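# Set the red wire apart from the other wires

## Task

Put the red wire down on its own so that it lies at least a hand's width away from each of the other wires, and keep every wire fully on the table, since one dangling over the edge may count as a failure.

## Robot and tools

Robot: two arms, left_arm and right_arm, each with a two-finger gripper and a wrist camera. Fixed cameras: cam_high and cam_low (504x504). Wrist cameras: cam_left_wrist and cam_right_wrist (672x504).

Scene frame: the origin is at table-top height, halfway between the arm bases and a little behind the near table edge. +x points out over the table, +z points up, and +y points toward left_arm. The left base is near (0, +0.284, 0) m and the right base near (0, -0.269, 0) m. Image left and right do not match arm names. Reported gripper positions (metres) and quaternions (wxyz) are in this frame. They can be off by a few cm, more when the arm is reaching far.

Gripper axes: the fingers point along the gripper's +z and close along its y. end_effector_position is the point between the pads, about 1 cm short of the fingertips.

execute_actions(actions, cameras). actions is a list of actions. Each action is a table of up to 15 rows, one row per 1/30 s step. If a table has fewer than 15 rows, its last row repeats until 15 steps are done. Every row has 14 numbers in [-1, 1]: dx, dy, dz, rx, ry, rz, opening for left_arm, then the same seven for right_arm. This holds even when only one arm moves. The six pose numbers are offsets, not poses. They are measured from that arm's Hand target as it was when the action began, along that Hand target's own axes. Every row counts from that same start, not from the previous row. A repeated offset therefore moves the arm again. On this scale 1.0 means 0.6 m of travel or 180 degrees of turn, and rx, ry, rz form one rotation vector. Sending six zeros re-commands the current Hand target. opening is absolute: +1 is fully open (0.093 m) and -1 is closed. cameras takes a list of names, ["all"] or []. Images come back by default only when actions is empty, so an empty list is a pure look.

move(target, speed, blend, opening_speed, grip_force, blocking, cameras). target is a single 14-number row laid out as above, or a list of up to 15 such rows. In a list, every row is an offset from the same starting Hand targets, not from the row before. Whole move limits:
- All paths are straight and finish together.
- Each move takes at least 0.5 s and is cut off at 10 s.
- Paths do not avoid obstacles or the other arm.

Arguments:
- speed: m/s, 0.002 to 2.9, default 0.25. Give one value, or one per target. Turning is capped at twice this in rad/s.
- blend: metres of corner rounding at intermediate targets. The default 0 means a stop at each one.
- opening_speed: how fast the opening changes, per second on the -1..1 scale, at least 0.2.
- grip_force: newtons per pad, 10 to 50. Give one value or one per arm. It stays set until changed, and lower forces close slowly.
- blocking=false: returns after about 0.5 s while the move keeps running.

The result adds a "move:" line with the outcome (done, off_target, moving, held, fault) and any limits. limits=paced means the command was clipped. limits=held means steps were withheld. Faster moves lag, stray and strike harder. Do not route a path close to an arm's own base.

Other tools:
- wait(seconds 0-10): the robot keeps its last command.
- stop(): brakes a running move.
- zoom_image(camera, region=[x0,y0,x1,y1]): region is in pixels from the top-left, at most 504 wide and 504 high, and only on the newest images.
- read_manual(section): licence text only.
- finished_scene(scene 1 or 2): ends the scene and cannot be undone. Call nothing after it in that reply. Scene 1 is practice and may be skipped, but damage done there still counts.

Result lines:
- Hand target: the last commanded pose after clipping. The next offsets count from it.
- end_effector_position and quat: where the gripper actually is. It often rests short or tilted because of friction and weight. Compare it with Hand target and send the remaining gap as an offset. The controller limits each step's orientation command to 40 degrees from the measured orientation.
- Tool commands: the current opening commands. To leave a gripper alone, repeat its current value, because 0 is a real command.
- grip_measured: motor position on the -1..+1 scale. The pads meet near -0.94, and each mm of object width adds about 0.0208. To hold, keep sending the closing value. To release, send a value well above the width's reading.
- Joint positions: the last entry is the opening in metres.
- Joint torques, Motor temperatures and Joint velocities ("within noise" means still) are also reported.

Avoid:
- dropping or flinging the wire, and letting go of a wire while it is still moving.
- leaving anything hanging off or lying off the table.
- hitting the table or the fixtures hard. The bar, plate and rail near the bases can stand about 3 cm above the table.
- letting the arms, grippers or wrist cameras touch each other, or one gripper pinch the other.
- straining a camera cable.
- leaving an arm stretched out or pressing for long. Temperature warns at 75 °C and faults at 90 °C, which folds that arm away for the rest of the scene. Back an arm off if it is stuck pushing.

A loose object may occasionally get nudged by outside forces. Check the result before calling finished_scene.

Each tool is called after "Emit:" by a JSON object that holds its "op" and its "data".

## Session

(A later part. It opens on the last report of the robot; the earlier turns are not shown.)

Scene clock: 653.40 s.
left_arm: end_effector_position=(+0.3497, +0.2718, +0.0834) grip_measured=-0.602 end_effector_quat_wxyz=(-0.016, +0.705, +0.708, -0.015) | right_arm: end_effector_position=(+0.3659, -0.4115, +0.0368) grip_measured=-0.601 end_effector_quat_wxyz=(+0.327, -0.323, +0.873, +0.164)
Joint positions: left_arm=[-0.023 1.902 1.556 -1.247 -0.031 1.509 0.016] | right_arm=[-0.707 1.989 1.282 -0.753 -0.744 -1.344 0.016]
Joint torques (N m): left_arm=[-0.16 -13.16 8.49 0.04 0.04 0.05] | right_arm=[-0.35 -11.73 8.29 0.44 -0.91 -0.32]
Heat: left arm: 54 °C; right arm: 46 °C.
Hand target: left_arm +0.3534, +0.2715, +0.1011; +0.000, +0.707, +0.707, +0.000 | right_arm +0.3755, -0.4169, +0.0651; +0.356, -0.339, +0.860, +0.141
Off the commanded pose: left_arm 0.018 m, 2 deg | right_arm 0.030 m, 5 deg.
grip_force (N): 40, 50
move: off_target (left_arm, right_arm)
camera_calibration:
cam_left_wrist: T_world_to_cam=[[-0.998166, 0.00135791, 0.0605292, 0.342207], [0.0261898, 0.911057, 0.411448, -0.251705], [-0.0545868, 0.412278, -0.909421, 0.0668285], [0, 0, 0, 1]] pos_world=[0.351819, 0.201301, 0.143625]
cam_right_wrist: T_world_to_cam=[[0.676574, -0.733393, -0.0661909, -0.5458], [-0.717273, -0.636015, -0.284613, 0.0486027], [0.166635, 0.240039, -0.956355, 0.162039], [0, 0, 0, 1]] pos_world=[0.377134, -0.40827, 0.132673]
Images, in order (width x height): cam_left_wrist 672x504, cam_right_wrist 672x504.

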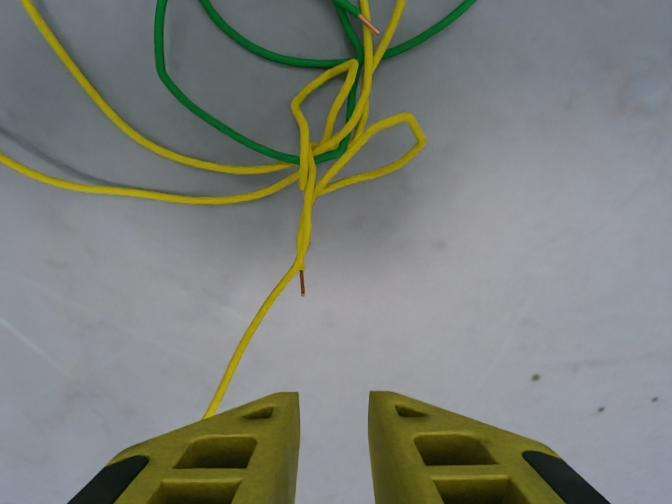

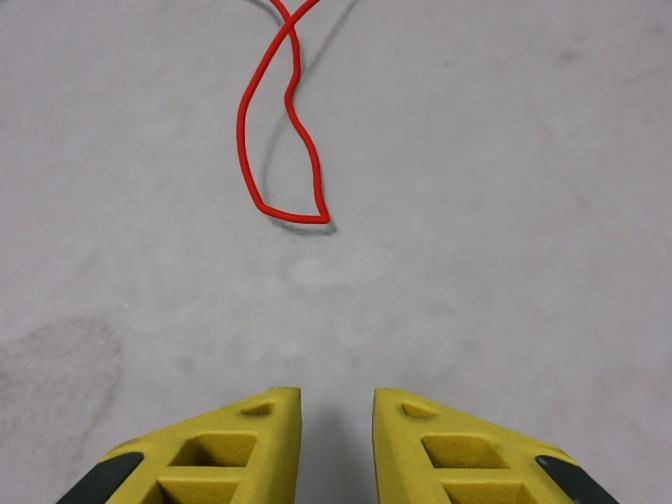

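Emit:
{"op": "move", "data": {"target": [0,0,-0.1,0,0,0,-0.6, -0.0554,0.1138,-0.2272,0,0,0,-0.6], "speed": 0.15, "cameras": ["cam_high","cam_low"]}}

Emit:
{"op": "zoom_image", "data": {"camera": "cam_high", "region": [0, 80, 340, 310]}}

Scene clock: 655.57 s.
left_arm: end_effector_position=(+0.3529, +0.2737, +0.1476) grip_measured=-0.602 end_effector_quat_wxyz=(-0.011, +0.705, +0.709, -0.011) | right_arm: end_effector_position=(+0.2725, -0.4158, +0.1659) grip_measured=-0.601 end_effector_quat_wxyz=(+0.335, -0.327, +0.869, +0.161)
Joint positions: left_arm=[-0.023 1.902 1.812 -1.49 -0.031 1.509 0.016] | right_arm=[-0.923 1.666 1.388 -1.375 -0.76 -1.646 0.016]
Joint torques (N m): left_arm=[-0.69 -11.89 8.49 0.06 0.05 -0.02] | right_arm=[-0.46 -7.87 8.75 -0.01 -0.91 -0.32]
Heat: left arm: 53 °C; right arm: 46 °C.
Hand target: left_arm +0.3534, +0.2715, +0.1611; +0.000, +0.707, +0.707, +0.000 | right_arm +0.2757, -0.4170, +0.1849; +0.356, -0.339, +0.860, +0.141
Off the commanded pose: left_arm 0.014 m, 2 deg | right_arm 0.019 m, 4 deg.
grip_force (N): 40, 50
move: off_target (left_arm, right_arm)
Images, in order (width x height): cam_high 504x504, cam_low 504x504.

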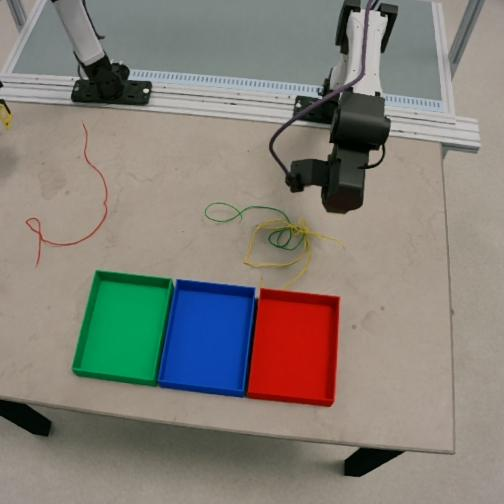

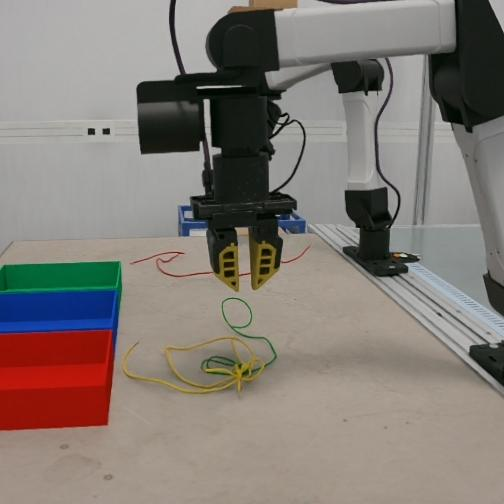

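Scaled by 1.482 from the camera's 504x504 image, which has a finer 720x720 frame.

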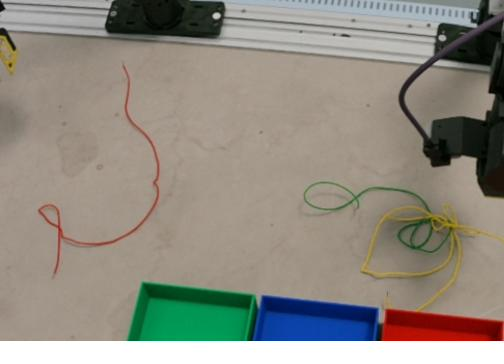

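Emit:
{"op": "zoom_image", "data": {"camera": "cam_low", "region": [115, 225, 325, 300]}}

Scaled by 2.400 from the camera's 504x504 image, which has a finer 720x720 frame.

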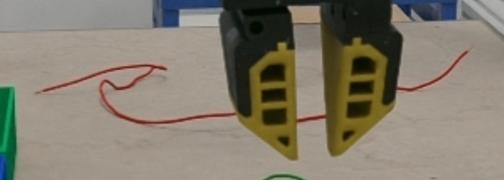

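Emit:
{"op": "finished_scene", "data": {"scene": 2}}

The scene is finished: the task was done.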